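# Place the green block into the blue tray

## Task

Get the green block into the blue tray, with the robot still upright and not leaning at the end; toppling or finishing tilted counts as failure, and so does knocking or moving anything out of the work area.

## Robot and tools

ROBOT. A Rainbow Robotics RB-Y1: a differential base with two drive wheels and two rear casters (it cannot drive sideways), a torso whose leg folds, two 7-joint arms each ending in a parallel gripper, and a pan/tilt head. The base is 0.58 m wide, reaches 0.10 m ahead of the wheel axle and 0.57 m behind it, and sweeps a 0.58 m radius when turning in place. Each wrist carries a camera in a case that sticks out sideways and can strike things. Cameras: head_camera (896x504), left_wrist_camera and right_wrist_camera (644x364).

FRAMES. All positions are in metres. Base frame: origin on the floor midway between the drive wheels, x forward, y left, z up. The left_hand and right_hand readings are the point between the finger pads, 0.03 m behind the tips; fingers point along the hand's -z and close along its x. chest is a spine point, also in the base frame. base_odometry is in the frame the base had at scene start; it only counts wheel turns, so slip shows up as travel, and heading is in rad, positive to the left.

move. Runs one action. Allowed combinations: base and/or joints, optionally with min_time_s or contact_limits; or target alone or with min_time_s; or contact_limits alone. With no action it just reports state and images.
- base: a single object {x_m_s, turn_rad_s, for_s}. These are velocities held for a duration, not a destination. x_m_s is forward speed in m/s (negative drives backward), magnitude 0.005 to 1.5 or 0. turn_rad_s is the turn rate in rad/s, positive to the left, magnitude 0.02 to 1.509 or 0. for_s runs 0.1 to 5 s. Anything left out is 0. Acceleration is about 0.4 m/s² (turning 0.5 rad/s²), so distance covered is roughly speed times for_s. Giving both speeds makes a curved path.
- joints: an object keyed by joint name. Each value is an absolute target in rad, except the grippers, which take an opening in m. Ranges: torso_squat_rad 0 to 1.2; torso_shift_rad -0.3 to 0.6; torso_pitch_rad -0.2 to 1.4 (positive leans forward); torso_yaw_rad -1.5 to 1.5 (positive left; raise both arms outward by at least 0.2 rad first); shoulder_pitch ±2.356 (negative swings the arm forward and up); left_shoulder_roll 0 to 3.141 and right_shoulder_roll -3.141 to 0 (both lift the arm outward); shoulder_yaw ±2.094; elbow -2.617 to 0.01 (negative bends); forearm_roll ±3.141; wrist_pitch -1.57 to 1.919; hand_roll ±2.705; gripper_m 0 to 0.1; head_pan_rad ±0.523 (positive left); head_tilt_rad -0.35 to 1.57 (positive looks down). The torso also has combined limits (for example squat + shift <= 1.52); commands that break them end as off_target.
- target: moves one hand to an absolute pose: side ("left" or "right"), x, y, z in base-frame metres (-3 to 3), and quat_wxyz as four numbers in the printed format. It is turned into joint angles once, so the hand travels on an arc; break long moves into shorter steps.
- min_time_s: 0.1 to 8 s, the shortest duration of this action's arm, head and torso motions.
- contact_limits: per-gripper current cap in mA, 200 to 672.5. It lasts until changed and starts at 672.5.
- cameras: a list of names or ["all"]. blocking: true by default; false returns after about 0.5 s while motion continues.

wait(seconds 0 to 10, cameras): lets time run and returns early once running moves have settled. stop(cameras): brakes all motion. zoom_image(camera, region [x0,y0,x1,y1] in pixels from the top-left, no more than 504 by 504): enlarges part of the latest image from that camera. read_manual: licence texts only. finished_scene: ends the scene permanently; the block must stay in the tray with the robot released.

RESULTS. The move line reads "done" or the worst status. Per-motion words: moving, done, off_target (came to rest short and may still be pushing), stopped, contact_stop (torso only), time_out, limit_stop_at_<name> (built-in limit or self-collision guard), not_followed (arm command withheld by the collision check), torque_fault, limit_stop_at_motor_heat. Hand targets report reached (within 10 mm and 2°), short (with the miss distance), or refused (with a reason). A refusal, or any stop you did not command, cancels the remaining move, wait and finished_scene calls in that reply. Other readings: lidar_m, 12 distances in 30° sectors counter-clockwise from straight ahead, taken at 0.23 m height ("-" means nothing seen); motor_effort for the wheels in percent (positive pushes forward); wheel_motors_off; joint torques and external torques; wrist force and torque, which carry offsets; on_its_own, for things the robot did that you did not command.

GRASPING. To hold something, command an opening at least 0.005 m narrower than the object. The gripper then normally shows off_target or done.

AVOID. Tipping: bending or rising quickly with the arms out in front, heavy loads far forward, and sudden stops while driving, especially when bowed forward. Driving into furniture, since the base does not stop by itself and may climb or tip. Letting the arms collide or press on each other; keep the shoulder rolls about 0.5 rad outward. Pushing hard enough to cause a torque fault (a 10 s freeze), or holding stretched or loaded poses long enough to overheat a motor. Dropping the block from height, slamming it down, releasing it while it is still moving, or knocking other items out of the work area.

Each tool is called after ">>>" as name(argument=value, ...) on one line, values as JSON.

## Session

>>> move()

Scene clock: 0.00 s.
Joint torques (N m): no reading
External joint torques (N m): no reading
Wrist force (N): no reading
Wrist torque (N m): no reading
Wrist force, peak (N): no reading
base_odometry: x=+0.000 y=+0.000 heading=+0.000
lidar_m: 2.67 1.84 1.69 1.75 2.49 2.30 2.32 2.71 2.51 2.15 3.08 2.80
base_status: not commanded
joint_positions: torso_squat_rad=+0.350 torso_shift_rad=+0.000 torso_pitch_rad=+0.000 torso_yaw_rad=+0.000 left_shoulder_pitch_rad=+0.020 left_shoulder_roll_rad=+0.004 left_shoulder_yaw_rad=-0.044 left_elbow_rad=-0.246 left_forearm_roll_rad=-0.048 left_wrist_pitch_rad=-0.049 left_hand_roll_rad=-0.025 left_gripper_m=+0.099 right_shoulder_pitch_rad=+0.015 right_shoulder_roll_rad=-0.018 right_shoulder_yaw_rad=+0.001 right_elbow_rad=-0.299 right_forearm_roll_rad=-0.040 right_wrist_pitch_rad=-0.043 right_hand_roll_rad=+0.024 right_gripper_m=+0.101 head_pan_rad=+0.000 head_tilt_rad=+0.400
joint_status: not commanded
wheel_motors_off: 0
motor_effort: left_wheel=+1 right_wheel=+1
chest: x=-0.2280 y=-0.0006 z=+1.2475 quat_wxyz=(+1.000, +0.000, +0.000, +0.000) (m; base frame)
left_hand: x=-0.1119 y=+0.2171 z=+0.5728 quat_wxyz=(+0.989, +0.003, -0.138, -0.055) (m; base frame)
right_hand: x=-0.0842 y=-0.2347 z=+0.5785 quat_wxyz=(+0.986, -0.008, -0.163, -0.009) (m; base frame)
pictures: head_camera, left_wrist_camera, right_wrist_camera

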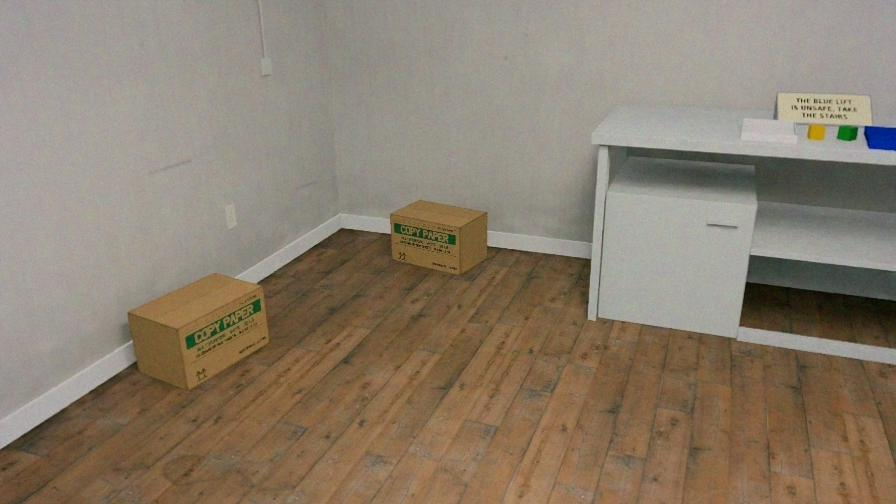

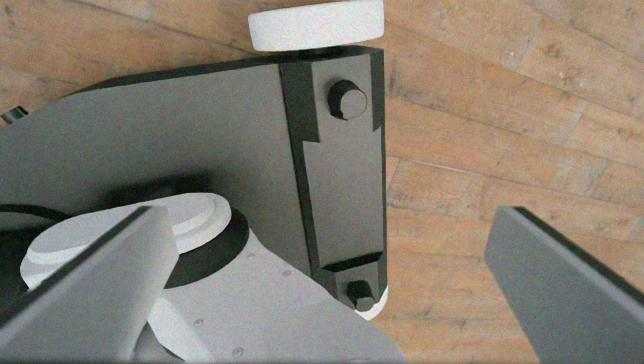

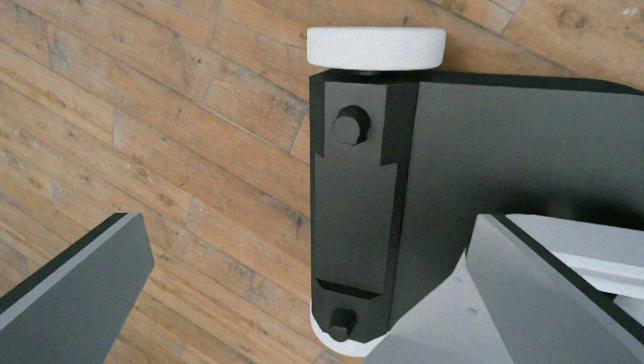

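>>> move(base={"turn_rad_s":-0.5,"for_s":1.42})

>>> move(base={"x_m_s":0.4,"for_s":4.75})

>>> move(base={"turn_rad_s":0.4,"for_s":1.15}, joints={"head_tilt_rad":0.6}, cameras=["head_camera"])

Scene clock: 3.73 s.
Joint torques (N m): left_arm=[-2.12 -0.82 0.84 -1.4 -0.13 -0.73 0.05] | right_arm=[-2.16 0.43 -0.32 -1.69 -0.05 -0.82 0.31]
External joint torques (N m): left_arm=[0.17 -0.93 0.82 -0.1 -0.14 -0.11 0.06] | right_arm=[0.69 1.39 -0.25 0.08 -0.11 -0.15 0.29]
Wrist force (N): left_arm=[-0.9 1.8 -7.8] | right_arm=[-2.1 -0.5 -6.8]
Wrist torque (N m): left_arm=[-0.39 0.04 0.07] | right_arm=[0.21 0.10 -0.20]
Wrist force, peak (N): left_arm=[-1.1 2.2 -8.2] | right_arm=[-2.1 -0.5 -7.0]
move: done
base_odometry: x=+0.000 y=+0.000 heading=-0.716
lidar_m: 2.83 2.82 2.42 1.72 1.77 2.36 2.30 2.28 2.61 2.52 2.15 2.84
base_status: done (sent for 1.43 of 1.43 s)
joint_positions: torso_squat_rad=+0.350 torso_shift_rad=+0.000 torso_pitch_rad=+0.000 torso_yaw_rad=+0.000 left_shoulder_pitch_rad=+0.020 left_shoulder_roll_rad=+0.004 left_shoulder_yaw_rad=-0.044 left_elbow_rad=-0.246 left_forearm_roll_rad=-0.048 left_wrist_pitch_rad=-0.049 left_hand_roll_rad=-0.025 left_gripper_m=+0.099 right_shoulder_pitch_rad=+0.015 right_shoulder_roll_rad=-0.018 right_shoulder_yaw_rad=+0.001 right_elbow_rad=-0.299 right_forearm_roll_rad=-0.040 right_wrist_pitch_rad=-0.043 right_hand_roll_rad=+0.024 right_gripper_m=+0.101 head_pan_rad=+0.000 head_tilt_rad=+0.400
joint_status: not commanded
wheel_motors_off: 0
motor_effort: left_wheel=+4(25) right_wheel=+1(19)
chest: x=-0.2280 y=-0.0006 z=+1.2475 quat_wxyz=(+1.000, +0.000, +0.000, +0.000) (m; base frame)
left_hand: x=-0.1119 y=+0.2171 z=+0.5728 quat_wxyz=(+0.989, +0.003, -0.138, -0.055) (m; base frame)
right_hand: x=-0.0842 y=-0.2347 z=+0.5785 quat_wxyz=(+0.986, -0.008, -0.163, -0.009) (m; base frame)
pictures: none

Scene clock: 10.03 s.
Joint torques (N m): left_arm=[-1.83 -0.89 0.93 -1.38 -0.2 -0.67 -0.08] | right_arm=[-1.8 -0.33 -0.31 -1.73 -0.05 -0.67 0.29]
External joint torques (N m): left_arm=[0.46 -1 0.92 -0.08 -0.2 -0.06 -0.07] | right_arm=[1.04 0.63 -0.25 0.04 -0.12 0 0.28]
Wrist force (N): left_arm=[-0.9 1.7 -8.0] | right_arm=[-2.1 -0.5 -6.7]
Wrist torque (N m): left_arm=[-0.38 0.02 0.07] | right_arm=[0.21 0.11 -0.19]
Wrist force, peak (N): left_arm=[-0.5 1.7 -8.5] | right_arm=[-2.5 -0.4 -6.9]
move: done
base_odometry: x=+1.438 y=-1.252 heading=-0.717
lidar_m: 1.40 1.06 1.13 2.25 2.26 2.84 4.12 4.12 1.83 1.85 1.90 1.21
base_status: done (sent for 4.77 of 4.77 s)
joint_positions: torso_squat_rad=+0.350 torso_shift_rad=+0.000 torso_pitch_rad=+0.000 torso_yaw_rad=+0.000 left_shoulder_pitch_rad=+0.020 left_shoulder_roll_rad=+0.004 left_shoulder_yaw_rad=-0.044 left_elbow_rad=-0.246 left_forearm_roll_rad=-0.048 left_wrist_pitch_rad=-0.049 left_hand_roll_rad=-0.025 left_gripper_m=+0.099 right_shoulder_pitch_rad=+0.015 right_shoulder_roll_rad=-0.018 right_shoulder_yaw_rad=+0.001 right_elbow_rad=-0.299 right_forearm_roll_rad=-0.040 right_wrist_pitch_rad=-0.043 right_hand_roll_rad=+0.024 right_gripper_m=+0.101 head_pan_rad=+0.000 head_tilt_rad=+0.400
joint_status: not commanded
wheel_motors_off: 0
motor_effort: left_wheel=-4(30) right_wheel=+3(27)
chest: x=-0.2280 y=-0.0006 z=+1.2475 quat_wxyz=(+1.000, +0.000, +0.000, +0.000) (m; base frame)
left_hand: x=-0.1118 y=+0.2171 z=+0.5728 quat_wxyz=(+0.989, +0.003, -0.138, -0.055) (m; base frame)
right_hand: x=-0.0842 y=-0.2347 z=+0.5785 quat_wxyz=(+0.986, -0.008, -0.163, -0.009) (m; base frame)
pictures: none

Scene clock: 12.33 s.
Joint torques (N m): left_arm=[-1.73 -0.59 0.58 -1.24 -0.18 -0.67 0.19] | right_arm=[-2.2 0.13 -0.23 -1.52 0.19 -0.86 0.37]
External joint torques (N m): left_arm=[0.56 -0.7 0.57 0.06 -0.19 -0.06 0.2] | right_arm=[0.64 1.08 -0.16 0.26 0.12 -0.19 0.35]
Wrist force (N): left_arm=[-1.1 2.0 -8.1] | right_arm=[-2.2 -0.5 -6.7]
Wrist torque (N m): left_arm=[-0.41 0.03 0.04] | right_arm=[0.20 0.10 -0.19]
Wrist force, peak (N): left_arm=[-1.0 1.7 -8.4] | right_arm=[-2.0 -0.5 -7.0]
move: done
base_odometry: x=+1.437 y=-1.252 heading=-0.250
lidar_m: 1.07 1.08 2.11 2.26 2.50 4.14 4.11 1.90 1.85 1.92 1.22 1.27
base_status: done (sent for 1.17 of 1.17 s)
joint_positions: torso_squat_rad=+0.350 torso_shift_rad=+0.000 torso_pitch_rad=+0.000 torso_yaw_rad=+0.000 left_shoulder_pitch_rad=+0.020 left_shoulder_roll_rad=+0.004 left_shoulder_yaw_rad=-0.044 left_elbow_rad=-0.246 left_forearm_roll_rad=-0.048 left_wrist_pitch_rad=-0.049 left_hand_roll_rad=-0.025 left_gripper_m=+0.099 right_shoulder_pitch_rad=+0.015 right_shoulder_roll_rad=-0.018 right_shoulder_yaw_rad=+0.001 right_elbow_rad=-0.299 right_forearm_roll_rad=-0.040 right_wrist_pitch_rad=-0.043 right_hand_roll_rad=+0.024 right_gripper_m=+0.101 head_pan_rad=+0.000 head_tilt_rad=+0.600
joint_status: all done
wheel_motors_off: 0
motor_effort: left_wheel=+1(25) right_wheel=+4(21)
chest: x=-0.2280 y=-0.0006 z=+1.2475 quat_wxyz=(+1.000, +0.000, +0.000, +0.000) (m; base frame)
left_hand: x=-0.1118 y=+0.2171 z=+0.5729 quat_wxyz=(+0.989, +0.003, -0.138, -0.055) (m; base frame)
right_hand: x=-0.0842 y=-0.2347 z=+0.5785 quat_wxyz=(+0.986, -0.008, -0.163, -0.009) (m; base frame)
pictures: head_camera

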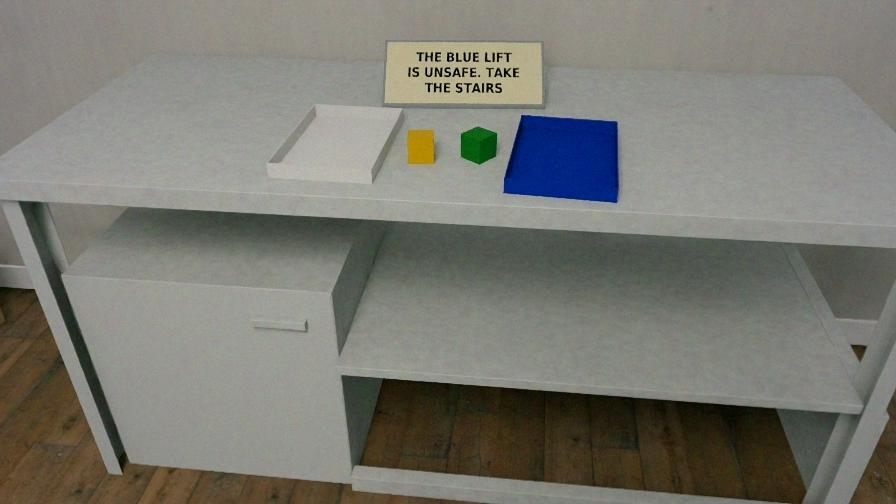

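>>> move(joints={"torso_pitch_rad":0.65,"head_tilt_rad":0.5,"left_shoulder_pitch_rad":-0.2,"left_shoulder_roll_rad":0.25,"right_shoulder_pitch_rad":0.3,"right_shoulder_roll_rad":-0.4,"right_elbow_rad":-2.2})

>>> move(target={"side":"right","x":0.28,"y":-0.32,"z":1.08,"quat_wxyz":[1,0,0,0]}, min_time_s=2, cameras=["head_camera"])

Scene clock: 16.17 s.
Joint torques (N m): left_arm=[9.98 4.01 1.46 3.13 -0.14 0.24 0.17] | right_arm=[5.42 -3.05 -3.27 -8.45 0.16 -1.81 0.38]
External joint torques (N m): left_arm=[0.35 -1.12 0.9 -0.16 -0.16 -0.01 0.16] | right_arm=[0.52 1.11 0.2 0.23 -0.02 -0.04 0.34]
Wrist force (N): left_arm=[2.2 1.3 -8.2] | right_arm=[-5.7 1.1 -2.8]
Wrist torque (N m): left_arm=[-0.38 0.22 0.06] | right_arm=[0.10 -0.08 -0.26]
Wrist force, peak (N): left_arm=[1.3 0.8 -8.5] | right_arm=[-4.8 0.4 -6.0]
move: done
base_odometry: x=+1.437 y=-1.252 heading=-0.251
lidar_m: 1.07 1.11 2.13 2.25 2.49 4.14 4.12 1.91 1.85 1.90 1.21 1.28
base_status: not commanded
joint_positions: torso_squat_rad=+0.350 torso_shift_rad=+0.000 torso_pitch_rad=+0.650 torso_yaw_rad=+0.000 left_shoulder_pitch_rad=-0.200 left_shoulder_roll_rad=+0.250 left_shoulder_yaw_rad=-0.044 left_elbow_rad=-0.246 left_forearm_roll_rad=-0.048 left_wrist_pitch_rad=-0.049 left_hand_roll_rad=-0.025 left_gripper_m=+0.099 right_shoulder_pitch_rad=+0.300 right_shoulder_roll_rad=-0.400 right_shoulder_yaw_rad=+0.001 right_elbow_rad=-2.200 right_forearm_roll_rad=-0.040 right_wrist_pitch_rad=-0.043 right_hand_roll_rad=+0.024 right_gripper_m=+0.101 head_pan_rad=+0.000 head_tilt_rad=+0.500
joint_status: all done
wheel_motors_off: 0
motor_effort: left_wheel=+1(3) right_wheel=+7(8)
chest: x=-0.0407 y=-0.0006 z=+1.1844 quat_wxyz=(+0.948, +0.000, +0.319, +0.000) (m; base frame)
left_hand: x=-0.1913 y=+0.3859 z=+0.5300 quat_wxyz=(+0.984, +0.088, +0.085, -0.133) (m; base frame)
right_hand: x=+0.2613 y=-0.2670 z=+0.8954 quat_wxyz=(+0.785, -0.041, -0.590, +0.185) (m; base frame)
pictures: none

Scene clock: 18.50 s.
Joint torques (N m): left_arm=[10.11 4.05 1.43 3.03 -0.16 0.21 0.13] | right_arm=[-7.24 9.48 -10.86 2.8 0.24 0.08 0.45]
External joint torques (N m): left_arm=[0.48 -1.09 0.87 -0.26 -0.19 -0.05 0.12] | right_arm=[0.6 1.02 -2.18 0.25 0.01 0.1 0.45]
Wrist force (N): left_arm=[2.3 1.1 -7.9] | right_arm=[0.1 -0.5 -7.5]
Wrist torque (N m): left_arm=[-0.35 0.24 0.06] | right_arm=[0.18 0.23 -0.14]
Wrist force, peak (N): left_arm=[1.9 1.2 -8.4] | right_arm=[-1.2 0.1 -8.1]
move: done
base_odometry: x=+1.437 y=-1.252 heading=-0.251
lidar_m: 1.07 1.10 2.13 2.26 2.51 4.13 4.12 1.90 1.84 1.92 1.19 1.27
base_status: not commanded
joint_positions: torso_squat_rad=+0.350 torso_shift_rad=+0.000 torso_pitch_rad=+0.650 torso_yaw_rad=+0.000 left_shoulder_pitch_rad=-0.200 left_shoulder_roll_rad=+0.250 left_shoulder_yaw_rad=-0.044 left_elbow_rad=-0.246 left_forearm_roll_rad=-0.048 left_wrist_pitch_rad=-0.049 left_hand_roll_rad=-0.025 left_gripper_m=+0.099 right_shoulder_pitch_rad=+1.366 right_shoulder_roll_rad=-1.840 right_shoulder_yaw_rad=-2.094 right_elbow_rad=-2.204 right_forearm_roll_rad=-1.863 right_wrist_pitch_rad=+1.441 right_hand_roll_rad=-0.767 right_gripper_m=+0.101 head_pan_rad=+0.000 head_tilt_rad=+0.500
joint_status: all done
wheel_motors_off: 0
motor_effort: left_wheel=+1(2) right_wheel=+7(8)
chest: x=-0.0407 y=-0.0006 z=+1.1844 quat_wxyz=(+0.948, +0.000, +0.319, +0.000) (m; base frame)
left_hand: x=-0.1913 y=+0.3859 z=+0.5300 quat_wxyz=(+0.984, +0.088, +0.085, -0.133) (m; base frame)
right_hand: x=+0.2799 y=-0.3199 z=+1.0799 quat_wxyz=(+1.000, +0.000, +0.000, +0.000) (m; base frame)
right_hand_status: reached (checked arc, planned for 2.0 s): 0 mm and 0.0 deg off.
pictures: head_camera

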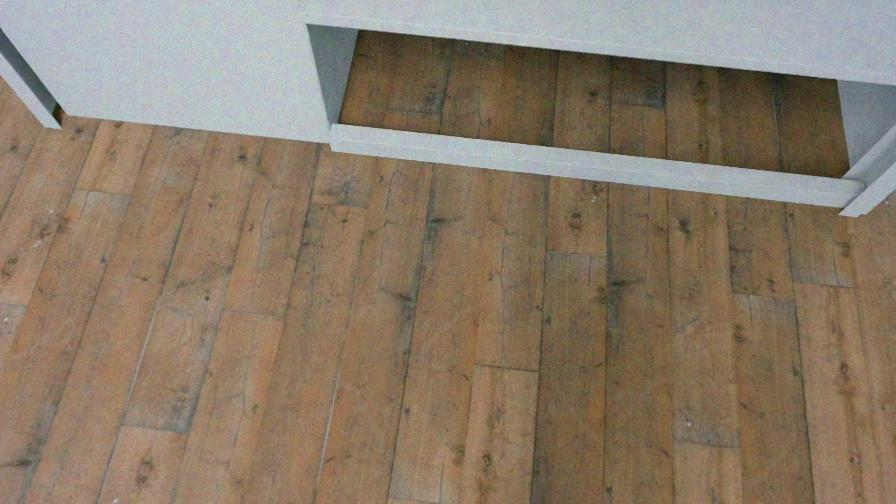

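>>> move(base={"x_m_s":0.25,"for_s":2.92}, joints={"head_tilt_rad":0.4}, cameras=["head_camera","right_wrist_camera"])

Scene clock: 22.60 s.
Joint torques (N m): left_arm=[10.45 4.22 1.49 3.1 -0.18 0.19 0.16] | right_arm=[-7.21 9 -10.68 2.86 0.35 -0.09 0.28]
External joint torques (N m): left_arm=[0.82 -0.91 0.93 -0.19 -0.2 -0.06 0.15] | right_arm=[0.63 0.53 -1.99 0.31 0.13 -0.08 0.28]
Wrist force (N): left_arm=[2.1 1.4 -7.3] | right_arm=[-0.1 -0.6 -7.6]
Wrist torque (N m): left_arm=[-0.40 0.20 0.02] | right_arm=[0.20 0.22 -0.17]
Wrist force, peak (N): left_arm=[2.0 1.2 -8.4] | right_arm=[0.5 -0.5 -7.9]
move: done
base_odometry: x=+2.148 y=-1.434 heading=-0.250
lidar_m: 0.61 0.37 0.47 2.17 2.79 4.38 4.85 2.41 2.06 0.90 0.97 0.93
base_status: done (sent for 2.93 of 2.93 s)
joint_positions: torso_squat_rad=+0.350 torso_shift_rad=+0.000 torso_pitch_rad=+0.650 torso_yaw_rad=+0.000 left_shoulder_pitch_rad=-0.200 left_shoulder_roll_rad=+0.250 left_shoulder_yaw_rad=-0.044 left_elbow_rad=-0.246 left_forearm_roll_rad=-0.048 left_wrist_pitch_rad=-0.049 left_hand_roll_rad=-0.025 left_gripper_m=+0.099 right_shoulder_pitch_rad=+1.366 right_shoulder_roll_rad=-1.840 right_shoulder_yaw_rad=-2.094 right_elbow_rad=-2.204 right_forearm_roll_rad=-1.863 right_wrist_pitch_rad=+1.441 right_hand_roll_rad=-0.767 right_gripper_m=+0.101 head_pan_rad=+0.000 head_tilt_rad=+0.400
joint_status: all done
wheel_motors_off: 0
motor_effort: left_wheel=-1(24) right_wheel=-4(27)
chest: x=-0.0407 y=-0.0006 z=+1.1844 quat_wxyz=(+0.948, +0.000, +0.319, +0.000) (m; base frame)
left_hand: x=-0.1912 y=+0.3859 z=+0.5299 quat_wxyz=(+0.984, +0.088, +0.084, -0.133) (m; base frame)
right_hand: x=+0.2799 y=-0.3199 z=+1.0799 quat_wxyz=(+1.000, +0.000, +0.000, +0.000) (m; base frame)
pictures: head_camera, right_wrist_camera

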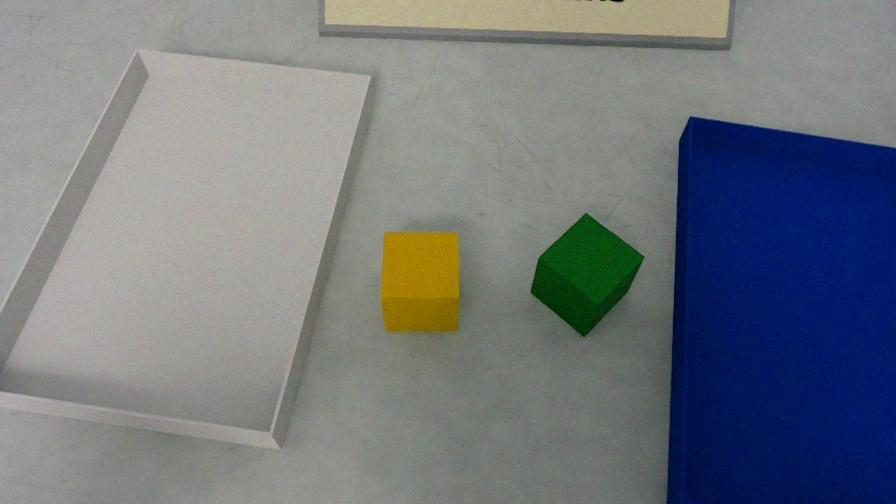

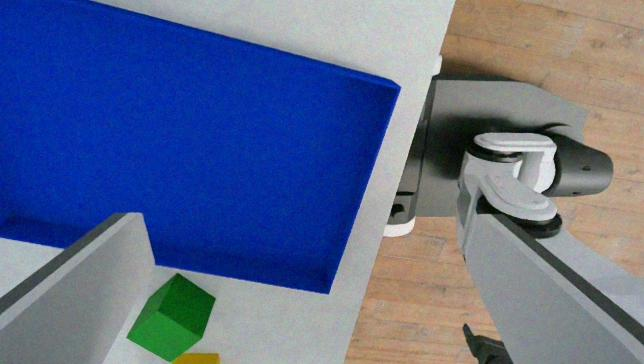

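>>> move(target={"side":"right","x":0.435,"y":-0.103,"z":1.02,"quat_wxyz":[0.9336,0,0,-0.3584]}, min_time_s=1.5, cameras=["head_camera","right_wrist_camera"])

Scene clock: 25.10 s.
Joint torques (N m): left_arm=[10.55 4.21 1.21 3.14 -0.21 0.19 0.08] | right_arm=[-21.4 7.74 -8.56 0.27 0.03 0.19 0.41]
External joint torques (N m): left_arm=[0.92 -0.92 0.65 -0.15 -0.24 -0.06 0.07] | right_arm=[0.17 0.76 1.01 0.65 -0.16 0.19 0.41]
Wrist force (N): left_arm=[2.3 1.4 -7.7] | right_arm=[0.1 -1.1 -7.1]
Wrist torque (N m): left_arm=[-0.39 0.23 0.06] | right_arm=[0.25 0.21 -0.12]
Wrist force, peak (N): left_arm=[2.1 0.9 -8.3] | right_arm=[0.0 -0.7 -8.0]
move: done
base_odometry: x=+2.148 y=-1.434 heading=-0.250
lidar_m: 0.62 0.37 0.49 2.17 2.80 4.39 4.83 2.39 2.05 0.88 0.97 0.94
base_status: not commanded
joint_positions: torso_squat_rad=+0.350 torso_shift_rad=+0.000 torso_pitch_rad=+0.650 torso_yaw_rad=+0.000 left_shoulder_pitch_rad=-0.200 left_shoulder_roll_rad=+0.250 left_shoulder_yaw_rad=-0.044 left_elbow_rad=-0.246 left_forearm_roll_rad=-0.048 left_wrist_pitch_rad=-0.049 left_hand_roll_rad=-0.025 left_gripper_m=+0.099 right_shoulder_pitch_rad=+1.124 right_shoulder_roll_rad=-2.893 right_shoulder_yaw_rad=-1.976 right_elbow_rad=-1.436 right_forearm_roll_rad=-1.532 right_wrist_pitch_rad=+1.610 right_hand_roll_rad=-1.749 right_gripper_m=+0.101 head_pan_rad=+0.000 head_tilt_rad=+0.400
joint_status: all done
wheel_motors_off: 0
motor_effort: left_wheel=+1(1) right_wheel=-3(4)
chest: x=-0.0407 y=-0.0006 z=+1.1844 quat_wxyz=(+0.948, +0.000, +0.319, +0.000) (m; base frame)
left_hand: x=-0.1913 y=+0.3859 z=+0.5299 quat_wxyz=(+0.984, +0.088, +0.084, -0.133) (m; base frame)
right_hand: x=+0.4344 y=-0.1029 z=+1.0201 quat_wxyz=(+0.934, +0.001, -0.001, -0.359) (m; base frame)
right_hand_status: reached (checked arc, planned for 1.5 s): 1 mm and 0.2 deg off.
pictures: head_camera, right_wrist_camera

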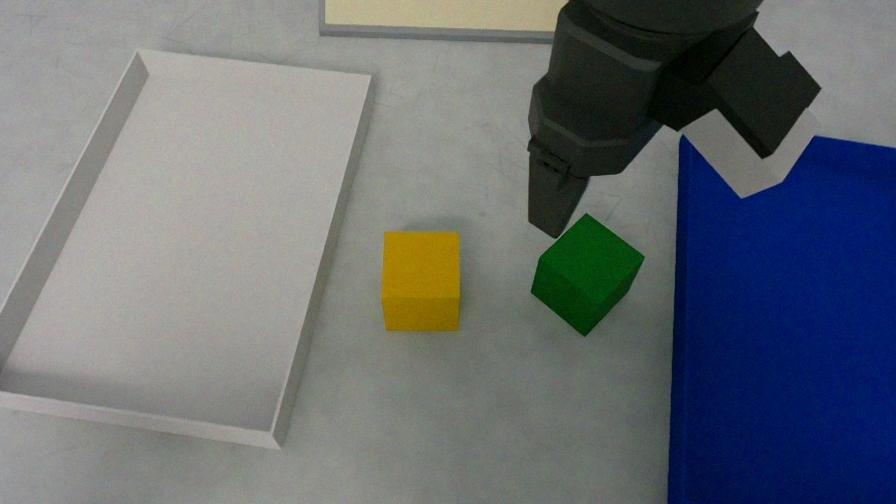

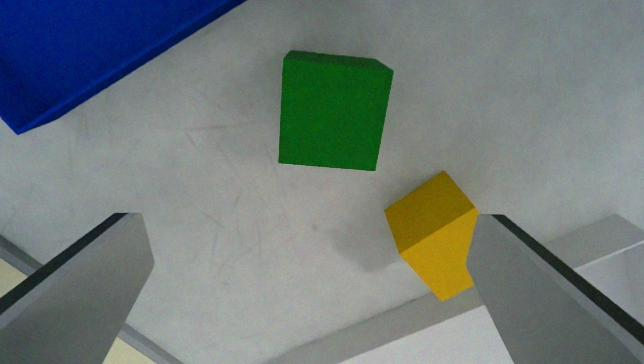

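>>> move(target={"side":"right","x":0.428,"y":-0.097,"z":0.91,"quat_wxyz":[0.9153,0,0,-0.4027]}, min_time_s=1.5, cameras=["head_camera","right_wrist_camera"])

Scene clock: 27.50 s.
Joint torques (N m): left_arm=[10.55 4.37 1.38 3.07 -0.18 0.32 0.06] | right_arm=[-19.88 6.67 -8.35 -0.44 0.31 -0.31 -0.04]
External joint torques (N m): left_arm=[0.92 -0.76 0.82 -0.22 -0.2 0.07 0.05] | right_arm=[1.55 -0.46 0.83 0.76 0.13 -0.31 -0.04]
Wrist force (N): left_arm=[1.5 1.6 -8.0] | right_arm=[0.1 -0.7 -7.4]
Wrist torque (N m): left_arm=[-0.43 0.11 0.05] | right_arm=[0.19 0.22 -0.12]
Wrist force, peak (N): left_arm=[1.8 1.1 -8.9] | right_arm=[0.3 -0.7 -7.8]
move: done
base_odometry: x=+2.148 y=-1.434 heading=-0.250
lidar_m: 0.60 0.37 0.48 2.18 2.79 4.41 4.84 2.39 2.04 0.88 0.96 0.94
base_status: not commanded
joint_positions: torso_squat_rad=+0.350 torso_shift_rad=+0.000 torso_pitch_rad=+0.650 torso_yaw_rad=+0.000 left_shoulder_pitch_rad=-0.200 left_shoulder_roll_rad=+0.250 left_shoulder_yaw_rad=-0.044 left_elbow_rad=-0.246 left_forearm_roll_rad=-0.048 left_wrist_pitch_rad=-0.049 left_hand_roll_rad=-0.025 left_gripper_m=+0.099 right_shoulder_pitch_rad=+1.297 right_shoulder_roll_rad=-2.986 right_shoulder_yaw_rad=-1.886 right_elbow_rad=-1.377 right_forearm_roll_rad=-1.393 right_wrist_pitch_rad=+1.405 right_hand_roll_rad=-1.844 right_gripper_m=+0.101 head_pan_rad=+0.000 head_tilt_rad=+0.400
joint_status: all done
wheel_motors_off: 0
motor_effort: left_wheel=+1(1) right_wheel=-2(3)
chest: x=-0.0407 y=-0.0006 z=+1.1844 quat_wxyz=(+0.948, +0.000, +0.319, +0.000) (m; base frame)
left_hand: x=-0.1913 y=+0.3859 z=+0.5299 quat_wxyz=(+0.984, +0.088, +0.084, -0.133) (m; base frame)
right_hand: x=+0.4278 y=-0.0971 z=+0.9103 quat_wxyz=(+0.915, +0.000, +0.000, -0.403) (m; base frame)
right_hand_status: reached (checked arc, planned for 1.5 s): 0 mm and 0.1 deg off.
pictures: head_camera, right_wrist_camera

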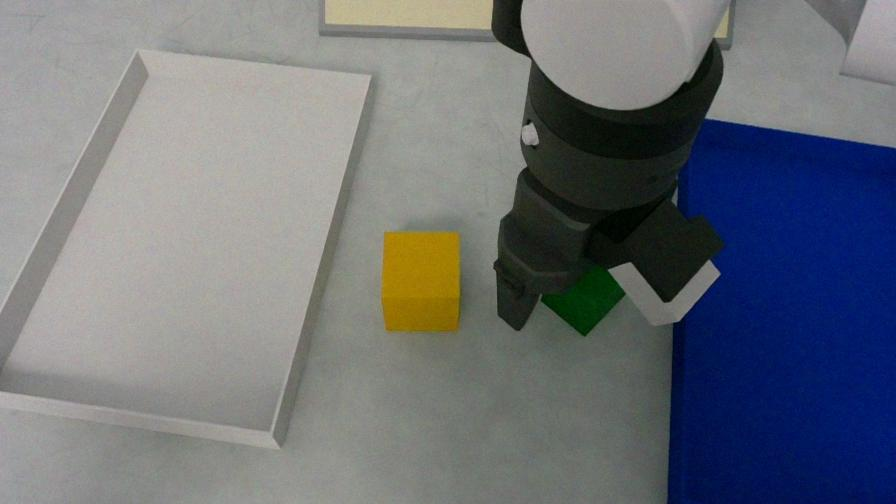

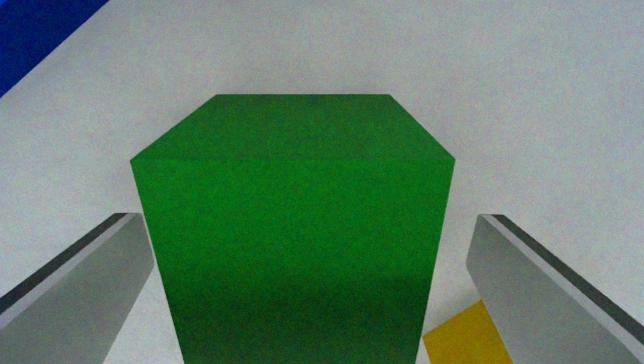

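>>> move(target={"side":"right","x":0.431,"y":-0.101,"z":0.882,"quat_wxyz":[0.9153,0,0,-0.4027]}, min_time_s=1)

>>> move(joints={"right_gripper_m":0.04}, cameras=["right_wrist_camera"])

>>> move(target={"side":"right","x":0.431,"y":-0.101,"z":0.99,"quat_wxyz":[0.9153,0,0,-0.4027]}, min_time_s=1.5, cameras=["head_camera","right_wrist_camera"])

Scene clock: 29.17 s.
Joint torques (N m): left_arm=[10.03 4.49 1.44 2.88 -0.15 0.2 0.07] | right_arm=[18.23 -4.41 18.93 8.29 8.99 -8.17 -1.2]
External joint torques (N m): left_arm=[0.55 -0.66 0.88 -0.35 -0.18 -0.04 0.05] | right_arm=[39.85 -11.63 27.84 9.55 8.79 -8.15 -1.2]
Wrist force (N): left_arm=[2.0 1.2 -8.0] | right_arm=[-2.4 -34.5 131.6]
Wrist torque (N m): left_arm=[-0.39 0.17 0.06] | right_arm=[-1.97 8.02 1.65]
Wrist force, peak (N): left_arm=[2.1 0.9 -8.4] | right_arm=[-2.0 -35.6 136.6]
move: done
base_odometry: x=+2.148 y=-1.434 heading=-0.251
lidar_m: 0.62 0.36 0.47 2.18 2.80 4.39 4.84 2.40 2.05 0.88 0.95 0.94
base_status: not commanded
joint_positions: torso_squat_rad=+0.351 torso_shift_rad=-0.002 torso_pitch_rad=+0.645 torso_yaw_rad=-0.001 left_shoulder_pitch_rad=-0.200 left_shoulder_roll_rad=+0.250 left_shoulder_yaw_rad=-0.044 left_elbow_rad=-0.246 left_forearm_roll_rad=-0.048 left_wrist_pitch_rad=-0.049 left_hand_roll_rad=-0.025 left_gripper_m=+0.099 right_shoulder_pitch_rad=+1.328 right_shoulder_roll_rad=-3.017 right_shoulder_yaw_rad=-1.873 right_elbow_rad=-1.311 right_forearm_roll_rad=-1.369 right_wrist_pitch_rad=+1.352 right_hand_roll_rad=-1.805 right_gripper_m=+0.101 head_pan_rad=+0.000 head_tilt_rad=+0.400
joint_status: all done
wheel_motors_off: 0
motor_effort: left_wheel=+1(1) right_wheel=+3(4)
chest: x=-0.0435 y=-0.0006 z=+1.1852 quat_wxyz=(+0.949, +0.000, +0.317, +0.000) (m; base frame)
left_hand: x=-0.1903 y=+0.3857 z=+0.5299 quat_wxyz=(+0.984, +0.089, +0.082, -0.133) (m; base frame)
right_hand: x=+0.4333 y=-0.0990 z=+0.8920 quat_wxyz=(+0.915, +0.006, -0.006, -0.403) (m; base frame)
right_hand_status: reached (checked arc, planned for 1.0 s): 10 mm and 1.0 deg off.
pictures: none

Scene clock: 30.37 s.
Joint torques (N m): left_arm=[10.25 4.29 1.27 2.98 -0.09 0.32 0.06] | right_arm=[22.77 5.28 22.29 9.57 6.62 0.58 0.11]
External joint torques (N m): left_arm=[0.77 -0.85 0.71 -0.26 -0.12 0.08 0.05] | right_arm=[44.39 -1.92 31.21 10.84 6.42 0.61 0.11]
Wrist force (N): left_arm=[2.1 1.5 -8.0] | right_arm=[-16.9 0.2 111.0]
Wrist torque (N m): left_arm=[-0.39 0.21 0.06] | right_arm=[-0.70 3.05 -0.23]
Wrist force, peak (N): left_arm=[2.2 1.1 -8.3] | right_arm=[-3.9 -34.9 132.8]
move: off_target
base_odometry: x=+2.148 y=-1.434 heading=-0.250
lidar_m: 0.61 0.36 0.48 2.17 2.82 4.39 4.84 2.40 2.04 0.87 0.97 0.93
base_status: not commanded
joint_positions: torso_squat_rad=+0.351 torso_shift_rad=-0.002 torso_pitch_rad=+0.645 torso_yaw_rad=+0.000 left_shoulder_pitch_rad=-0.200 left_shoulder_roll_rad=+0.250 left_shoulder_yaw_rad=-0.044 left_elbow_rad=-0.246 left_forearm_roll_rad=-0.048 left_wrist_pitch_rad=-0.049 left_hand_roll_rad=-0.025 left_gripper_m=+0.099 right_shoulder_pitch_rad=+1.327 right_shoulder_roll_rad=-3.019 right_shoulder_yaw_rad=-1.874 right_elbow_rad=-1.312 right_forearm_roll_rad=-1.368 right_wrist_pitch_rad=+1.350 right_hand_roll_rad=-1.806 right_gripper_m=+0.050 head_pan_rad=+0.000 head_tilt_rad=+0.400
joint_status: right_gripper_m off_target (ended at +0.050, target +0.040)
wheel_motors_off: 0
motor_effort: left_wheel=+4(4) right_wheel=+2(4)
chest: x=-0.0433 y=-0.0003 z=+1.1852 quat_wxyz=(+0.948, +0.000, +0.317, +0.000) (m; base frame)
left_hand: x=-0.1906 y=+0.3858 z=+0.5298 quat_wxyz=(+0.984, +0.088, +0.082, -0.132) (m; base frame)
right_hand: x=+0.4337 y=-0.0964 z=+0.8922 quat_wxyz=(+0.916, +0.008, -0.006, -0.401) (m; base frame)
pictures: right_wrist_camera

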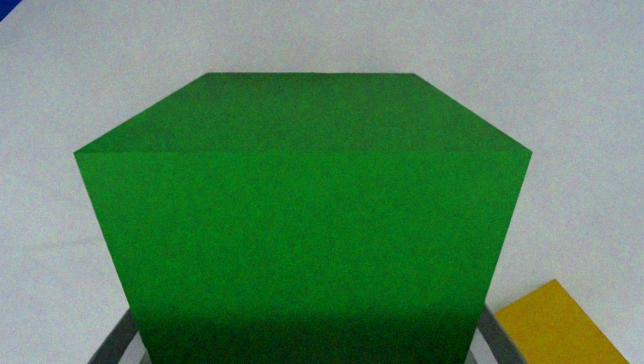

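Scene clock: 32.20 s.
Joint torques (N m): left_arm=[10.3 4.26 1.17 3.07 -0.15 0.15 0.05] | right_arm=[-22.18 8.02 -11.64 -1.09 -0.21 0.35 -0.14]
External joint torques (N m): left_arm=[0.67 -0.87 0.61 -0.22 -0.17 -0.1 0.04] | right_arm=[-0.58 0.92 -2.11 -0.45 -0.38 0.34 -0.14]
Wrist force (N): left_arm=[1.7 0.7 -8.1] | right_arm=[-1.4 0.5 -8.4]
Wrist torque (N m): left_arm=[-0.31 0.14 0.05] | right_arm=[0.07 0.03 -0.13]
Wrist force, peak (N): left_arm=[2.1 1.2 -8.5] | right_arm=[-17.2 0.0 111.6]
move: done
base_odometry: x=+2.148 y=-1.434 heading=-0.250
lidar_m: 0.61 0.35 0.48 2.18 2.81 4.39 4.83 2.38 2.04 0.88 0.97 0.92
base_status: not commanded
joint_positions: torso_squat_rad=+0.350 torso_shift_rad=+0.000 torso_pitch_rad=+0.650 torso_yaw_rad=+0.000 left_shoulder_pitch_rad=-0.200 left_shoulder_roll_rad=+0.250 left_shoulder_yaw_rad=-0.044 left_elbow_rad=-0.246 left_forearm_roll_rad=-0.048 left_wrist_pitch_rad=-0.049 left_hand_roll_rad=-0.025 left_gripper_m=+0.099 right_shoulder_pitch_rad=+1.179 right_shoulder_roll_rad=-2.919 right_shoulder_yaw_rad=-1.950 right_elbow_rad=-1.424 right_forearm_roll_rad=-1.494 right_wrist_pitch_rad=+1.553 right_hand_roll_rad=-1.843 right_gripper_m=+0.050 head_pan_rad=+0.000 head_tilt_rad=+0.400
joint_status: all done
wheel_motors_off: 0
motor_effort: left_wheel=+4(6) right_wheel=-1(3)
chest: x=-0.0408 y=-0.0006 z=+1.1844 quat_wxyz=(+0.948, +0.000, +0.319, +0.000) (m; base frame)
left_hand: x=-0.1913 y=+0.3859 z=+0.5299 quat_wxyz=(+0.984, +0.088, +0.084, -0.133) (m; base frame)
right_hand: x=+0.4324 y=-0.1013 z=+0.9864 quat_wxyz=(+0.915, -0.001, +0.003, -0.403) (m; base frame)
right_hand_status: reached (checked arc, planned for 1.5 s): 4 mm and 0.3 deg off.
pictures: head_camera, right_wrist_camera

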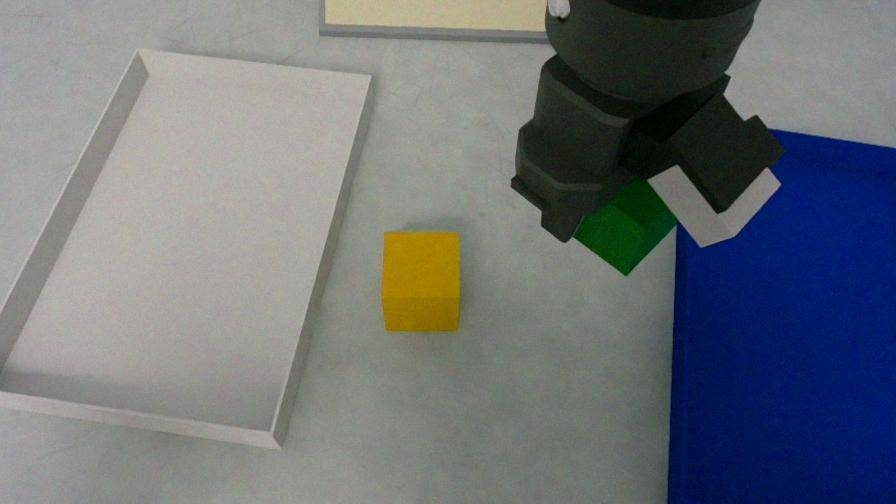

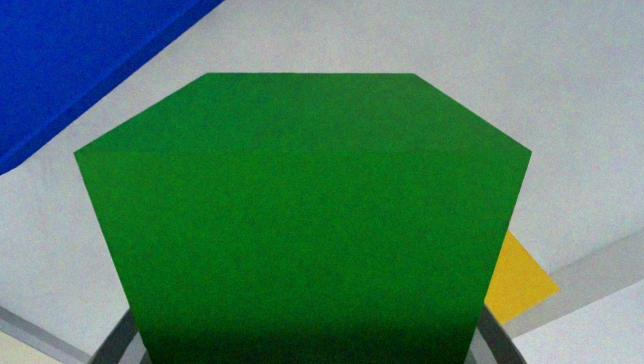

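>>> move(target={"side":"right","x":0.42,"y":-0.265,"z":0.99,"quat_wxyz":[0.9153,0,0,-0.4027]}, min_time_s=1.5)

>>> move(target={"side":"right","x":0.42,"y":-0.265,"z":0.903,"quat_wxyz":[0.9153,0,0,-0.4027]}, min_time_s=1.8, cameras=["head_camera","right_wrist_camera"])

Scene clock: 34.33 s.
Joint torques (N m): left_arm=[10.56 4.3 1.48 2.97 -0.13 0.13 0.08] | right_arm=[-15.85 10.24 -12.36 -0.35 0.01 -0.29 0.54]
External joint torques (N m): left_arm=[0.92 -0.83 0.92 -0.32 -0.16 -0.13 0.07] | right_arm=[1.32 0.42 -2.5 -0.58 -0.2 -0.3 0.54]
Wrist force (N): left_arm=[2.2 1.3 -8.1] | right_arm=[-1.9 0.7 -8.7]
Wrist torque (N m): left_arm=[-0.38 0.21 0.05] | right_arm=[0.09 0.02 -0.20]
Wrist force, peak (N): left_arm=[1.8 0.9 -8.5] | right_arm=[-2.0 0.4 -9.0]
move: done
base_odometry: x=+2.148 y=-1.434 heading=-0.250
lidar_m: 0.61 0.37 0.48 2.17 2.79 4.39 4.83 2.40 2.05 0.90 0.94 0.92
base_status: not commanded
joint_positions: torso_squat_rad=+0.350 torso_shift_rad=+0.000 torso_pitch_rad=+0.650 torso_yaw_rad=+0.000 left_shoulder_pitch_rad=-0.200 left_shoulder_roll_rad=+0.250 left_shoulder_yaw_rad=-0.044 left_elbow_rad=-0.246 left_forearm_roll_rad=-0.048 left_wrist_pitch_rad=-0.049 left_hand_roll_rad=-0.025 left_gripper_m=+0.099 right_shoulder_pitch_rad=+1.344 right_shoulder_roll_rad=-2.467 right_shoulder_yaw_rad=-1.989 right_elbow_rad=-1.607 right_forearm_roll_rad=-1.571 right_wrist_pitch_rad=+1.469 right_hand_roll_rad=-1.571 right_gripper_m=+0.050 head_pan_rad=+0.000 head_tilt_rad=+0.400
joint_status: all done
wheel_motors_off: 0
motor_effort: left_wheel=+4(5) right_wheel=-1(2)
chest: x=-0.0408 y=-0.0006 z=+1.1844 quat_wxyz=(+0.948, +0.000, +0.319, +0.000) (m; base frame)
left_hand: x=-0.1913 y=+0.3859 z=+0.5300 quat_wxyz=(+0.984, +0.088, +0.084, -0.133) (m; base frame)
right_hand: x=+0.4194 y=-0.2647 z=+0.9904 quat_wxyz=(+0.915, -0.004, -0.003, -0.404) (m; base frame)
right_hand_status: reached (checked arc, planned for 1.5 s): 1 mm and 0.6 deg off.
pictures: none

Scene clock: 36.47 s.
Joint torques (N m): left_arm=[10.51 4.16 1.35 3.09 -0.17 0.28 0.1] | right_arm=[-15.88 10.27 -8.33 0.63 0.38 -0.33 0.65]
External joint torques (N m): left_arm=[0.88 -0.97 0.79 -0.19 -0.19 0.03 0.08] | right_arm=[1.59 -0.66 1.04 0.94 0.19 -0.33 0.65]
Wrist force (N): left_arm=[2.1 1.1 -7.7] | right_arm=[-1.6 0.7 -8.2]
Wrist torque (N m): left_arm=[-0.37 0.21 0.03] | right_arm=[0.03 0.01 -0.23]
Wrist force, peak (N): left_arm=[2.3 1.4 -8.3] | right_arm=[-1.8 0.6 -8.9]
move: done
base_odometry: x=+2.148 y=-1.434 heading=-0.250
lidar_m: 0.61 0.36 0.49 2.17 2.80 4.39 4.83 2.40 2.04 0.89 0.95 0.92
base_status: not commanded
joint_positions: torso_squat_rad=+0.350 torso_shift_rad=+0.000 torso_pitch_rad=+0.650 torso_yaw_rad=+0.000 left_shoulder_pitch_rad=-0.200 left_shoulder_roll_rad=+0.250 left_shoulder_yaw_rad=-0.044 left_elbow_rad=-0.246 left_forearm_roll_rad=-0.048 left_wrist_pitch_rad=-0.049 left_hand_roll_rad=-0.025 left_gripper_m=+0.099 right_shoulder_pitch_rad=+1.480 right_shoulder_roll_rad=-2.566 right_shoulder_yaw_rad=-1.919 right_elbow_rad=-1.511 right_forearm_roll_rad=-1.478 right_wrist_pitch_rad=+1.278 right_hand_roll_rad=-1.543 right_gripper_m=+0.050 head_pan_rad=+0.000 head_tilt_rad=+0.400
joint_status: all done
wheel_motors_off: 0
motor_effort: left_wheel=+4(5) right_wheel=-1(2)
chest: x=-0.0408 y=-0.0006 z=+1.1844 quat_wxyz=(+0.948, +0.000, +0.319, +0.000) (m; base frame)
left_hand: x=-0.1913 y=+0.3859 z=+0.5300 quat_wxyz=(+0.984, +0.088, +0.084, -0.133) (m; base frame)
right_hand: x=+0.4200 y=-0.2649 z=+0.9032 quat_wxyz=(+0.915, +0.000, +0.000, -0.403) (m; base frame)
right_hand_status: reached (checked arc, planned for 1.8 s): 0 mm and 0.0 deg off.
pictures: head_camera, right_wrist_camera

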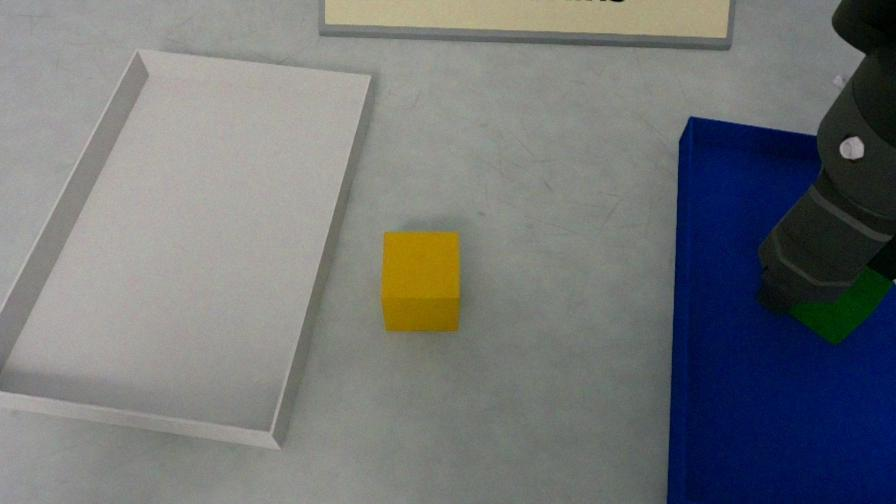

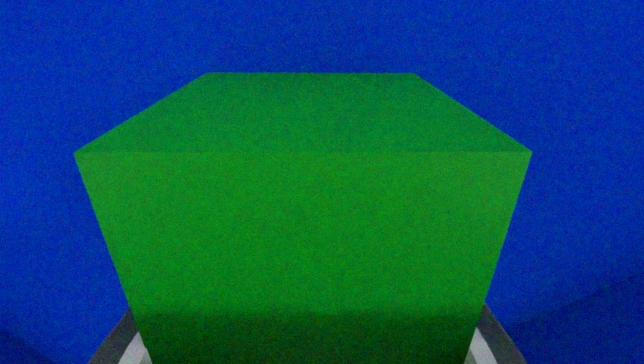

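Lower a bit more, then release.

>>> move(target={"side":"right","x":0.42,"y":-0.265,"z":0.895,"quat_wxyz":[0.9153,0,0,-0.4027]}, min_time_s=1)

>>> move(joints={"right_gripper_m":0.09})

>>> move(target={"side":"right","x":0.42,"y":-0.265,"z":1.03,"quat_wxyz":[0.9153,0,0,-0.4027]}, min_time_s=1.5, cameras=["right_wrist_camera"])

Scene clock: 37.93 s.
Joint torques (N m): left_arm=[10.55 4.37 1.23 3 -0.17 0.2 0.13] | right_arm=[-5.75 4.66 -0.85 1.98 1.46 -2.82 0.75]
External joint torques (N m): left_arm=[0.96 -0.75 0.67 -0.27 -0.2 -0.05 0.12] | right_arm=[11.77 -6.33 8.47 2.32 1.27 -2.82 0.75]
Wrist force (N): left_arm=[1.8 0.9 -7.3] | right_arm=[-7.5 -7.7 32.0]
Wrist torque (N m): left_arm=[-0.34 0.16 0.05] | right_arm=[-0.28 -0.09 -0.36]
Wrist force, peak (N): left_arm=[2.6 0.9 -8.2] | right_arm=[-7.9 -8.1 34.3]
move: done
base_odometry: x=+2.148 y=-1.434 heading=-0.250
lidar_m: 0.60 0.36 0.47 2.16 2.80 4.40 4.85 2.41 2.04 0.89 0.96 0.94
base_status: not commanded
joint_positions: torso_squat_rad=+0.350 torso_shift_rad=-0.001 torso_pitch_rad=+0.649 torso_yaw_rad=+0.000 left_shoulder_pitch_rad=-0.200 left_shoulder_roll_rad=+0.250 left_shoulder_yaw_rad=-0.044 left_elbow_rad=-0.246 left_forearm_roll_rad=-0.048 left_wrist_pitch_rad=-0.049 left_hand_roll_rad=-0.025 left_gripper_m=+0.099 right_shoulder_pitch_rad=+1.489 right_shoulder_roll_rad=-2.577 right_shoulder_yaw_rad=-1.915 right_elbow_rad=-1.498 right_forearm_roll_rad=-1.470 right_wrist_pitch_rad=+1.263 right_hand_roll_rad=-1.540 right_gripper_m=+0.050 head_pan_rad=+0.000 head_tilt_rad=+0.400
joint_status: all done
wheel_motors_off: 0
motor_effort: left_wheel=+4(5) right_wheel=-1(2)
chest: x=-0.0415 y=-0.0004 z=+1.1846 quat_wxyz=(+0.948, +0.000, +0.319, +0.000) (m; base frame)
left_hand: x=-0.1910 y=+0.3858 z=+0.5298 quat_wxyz=(+0.984, +0.088, +0.084, -0.133) (m; base frame)
right_hand: x=+0.4208 y=-0.2648 z=+0.8980 quat_wxyz=(+0.915, +0.001, -0.002, -0.403) (m; base frame)
right_hand_status: reached (checked arc, planned for 1.0 s): 3 mm and 0.3 deg off.
pictures: none

Scene clock: 38.87 s.
Joint torques (N m): left_arm=[10.2 4.11 1.22 3.09 -0.13 0.19 0.09] | right_arm=[-5.42 6.88 -1.11 1.48 1.03 -0.39 0.73]
External joint torques (N m): left_arm=[0.61 -1.01 0.66 -0.19 -0.16 -0.05 0.08] | right_arm=[12.11 -4.11 8.2 1.82 0.83 -0.38 0.73]
Wrist force (N): left_arm=[2.1 1.5 -7.7] | right_arm=[-7.2 0.6 28.8]
Wrist torque (N m): left_arm=[-0.42 0.18 0.05] | right_arm=[0.00 -0.54 -0.22]
Wrist force, peak (N): left_arm=[2.1 1.5 -8.2] | right_arm=[-7.4 -7.7 32.0]
move: done
base_odometry: x=+2.148 y=-1.434 heading=-0.250
lidar_m: 0.61 0.37 0.49 2.18 2.80 4.41 4.84 2.40 2.04 0.88 0.96 0.94
base_status: not commanded
joint_positions: torso_squat_rad=+0.350 torso_shift_rad=-0.001 torso_pitch_rad=+0.649 torso_yaw_rad=+0.000 left_shoulder_pitch_rad=-0.200 left_shoulder_roll_rad=+0.250 left_shoulder_yaw_rad=-0.044 left_elbow_rad=-0.246 left_forearm_roll_rad=-0.048 left_wrist_pitch_rad=-0.049 left_hand_roll_rad=-0.025 left_gripper_m=+0.099 right_shoulder_pitch_rad=+1.489 right_shoulder_roll_rad=-2.577 right_shoulder_yaw_rad=-1.915 right_elbow_rad=-1.498 right_forearm_roll_rad=-1.470 right_wrist_pitch_rad=+1.263 right_hand_roll_rad=-1.540 right_gripper_m=+0.090 head_pan_rad=+0.000 head_tilt_rad=+0.400
joint_status: all done
wheel_motors_off: 0
motor_effort: left_wheel=+4(4) right_wheel=-1(2)
chest: x=-0.0415 y=-0.0004 z=+1.1846 quat_wxyz=(+0.948, +0.000, +0.319, +0.000) (m; base frame)
left_hand: x=-0.1911 y=+0.3858 z=+0.5298 quat_wxyz=(+0.984, +0.088, +0.084, -0.133) (m; base frame)
right_hand: x=+0.4209 y=-0.2645 z=+0.8980 quat_wxyz=(+0.915, +0.002, -0.002, -0.403) (m; base frame)
pictures: none

Scene clock: 40.70 s.
Joint torques (N m): left_arm=[10.47 4.12 1.06 3 -0.12 0.22 0.11] | right_arm=[-17.56 10.61 -12.41 -0.05 0.05 0.32 -0.09]
External joint torques (N m): left_arm=[0.84 -1.01 0.5 -0.29 -0.15 -0.03 0.09] | right_arm=[-0.43 1.38 -2.53 -0.51 -0.15 0.31 -0.09]
Wrist force (N): left_arm=[2.1 0.7 -7.7] | right_arm=[-1.7 0.4 -7.8]
Wrist torque (N m): left_arm=[-0.29 0.20 0.04] | right_arm=[0.10 0.03 -0.11]
Wrist force, peak (N): left_arm=[1.6 1.1 -8.5] | right_arm=[-7.4 0.2 29.5]
move: done
base_odometry: x=+2.148 y=-1.434 heading=-0.250
lidar_m: 0.59 0.36 0.48 2.15 2.80 4.39 4.85 2.40 2.03 0.88 0.96 0.92
base_status: not commanded
joint_positions: torso_squat_rad=+0.350 torso_shift_rad=+0.000 torso_pitch_rad=+0.650 torso_yaw_rad=+0.000 left_shoulder_pitch_rad=-0.200 left_shoulder_roll_rad=+0.250 left_shoulder_yaw_rad=-0.044 left_elbow_rad=-0.246 left_forearm_roll_rad=-0.048 left_wrist_pitch_rad=-0.049 left_hand_roll_rad=-0.025 left_gripper_m=+0.099 right_shoulder_pitch_rad=+1.278 right_shoulder_roll_rad=-2.443 right_shoulder_yaw_rad=-2.022 right_elbow_rad=-1.598 right_forearm_roll_rad=-1.626 right_wrist_pitch_rad=+1.553 right_hand_roll_rad=-1.553 right_gripper_m=+0.090 head_pan_rad=+0.000 head_tilt_rad=+0.400
joint_status: all done
wheel_motors_off: 0
motor_effort: left_wheel=+4(4) right_wheel=-1(2)
chest: x=-0.0408 y=-0.0006 z=+1.1844 quat_wxyz=(+0.948, +0.000, +0.319, +0.000) (m; base frame)
left_hand: x=-0.1912 y=+0.3858 z=+0.5299 quat_wxyz=(+0.984, +0.088, +0.084, -0.133) (m; base frame)
right_hand: x=+0.4205 y=-0.2652 z=+1.0286 quat_wxyz=(+0.915, +0.000, +0.001, -0.403) (m; base frame)
right_hand_status: reached (checked arc, planned for 1.5 s): 2 mm and 0.1 deg off.
pictures: right_wrist_camera

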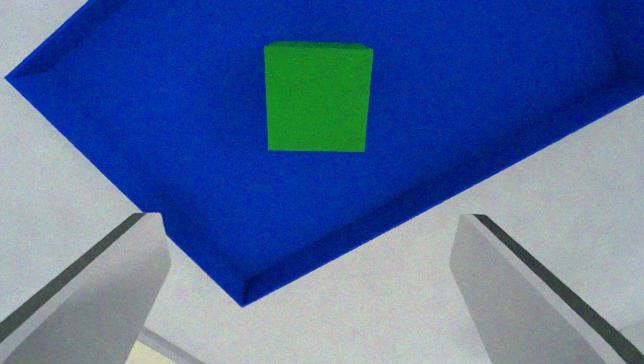

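>>> finished_scene()

The scene is finished: the task was done.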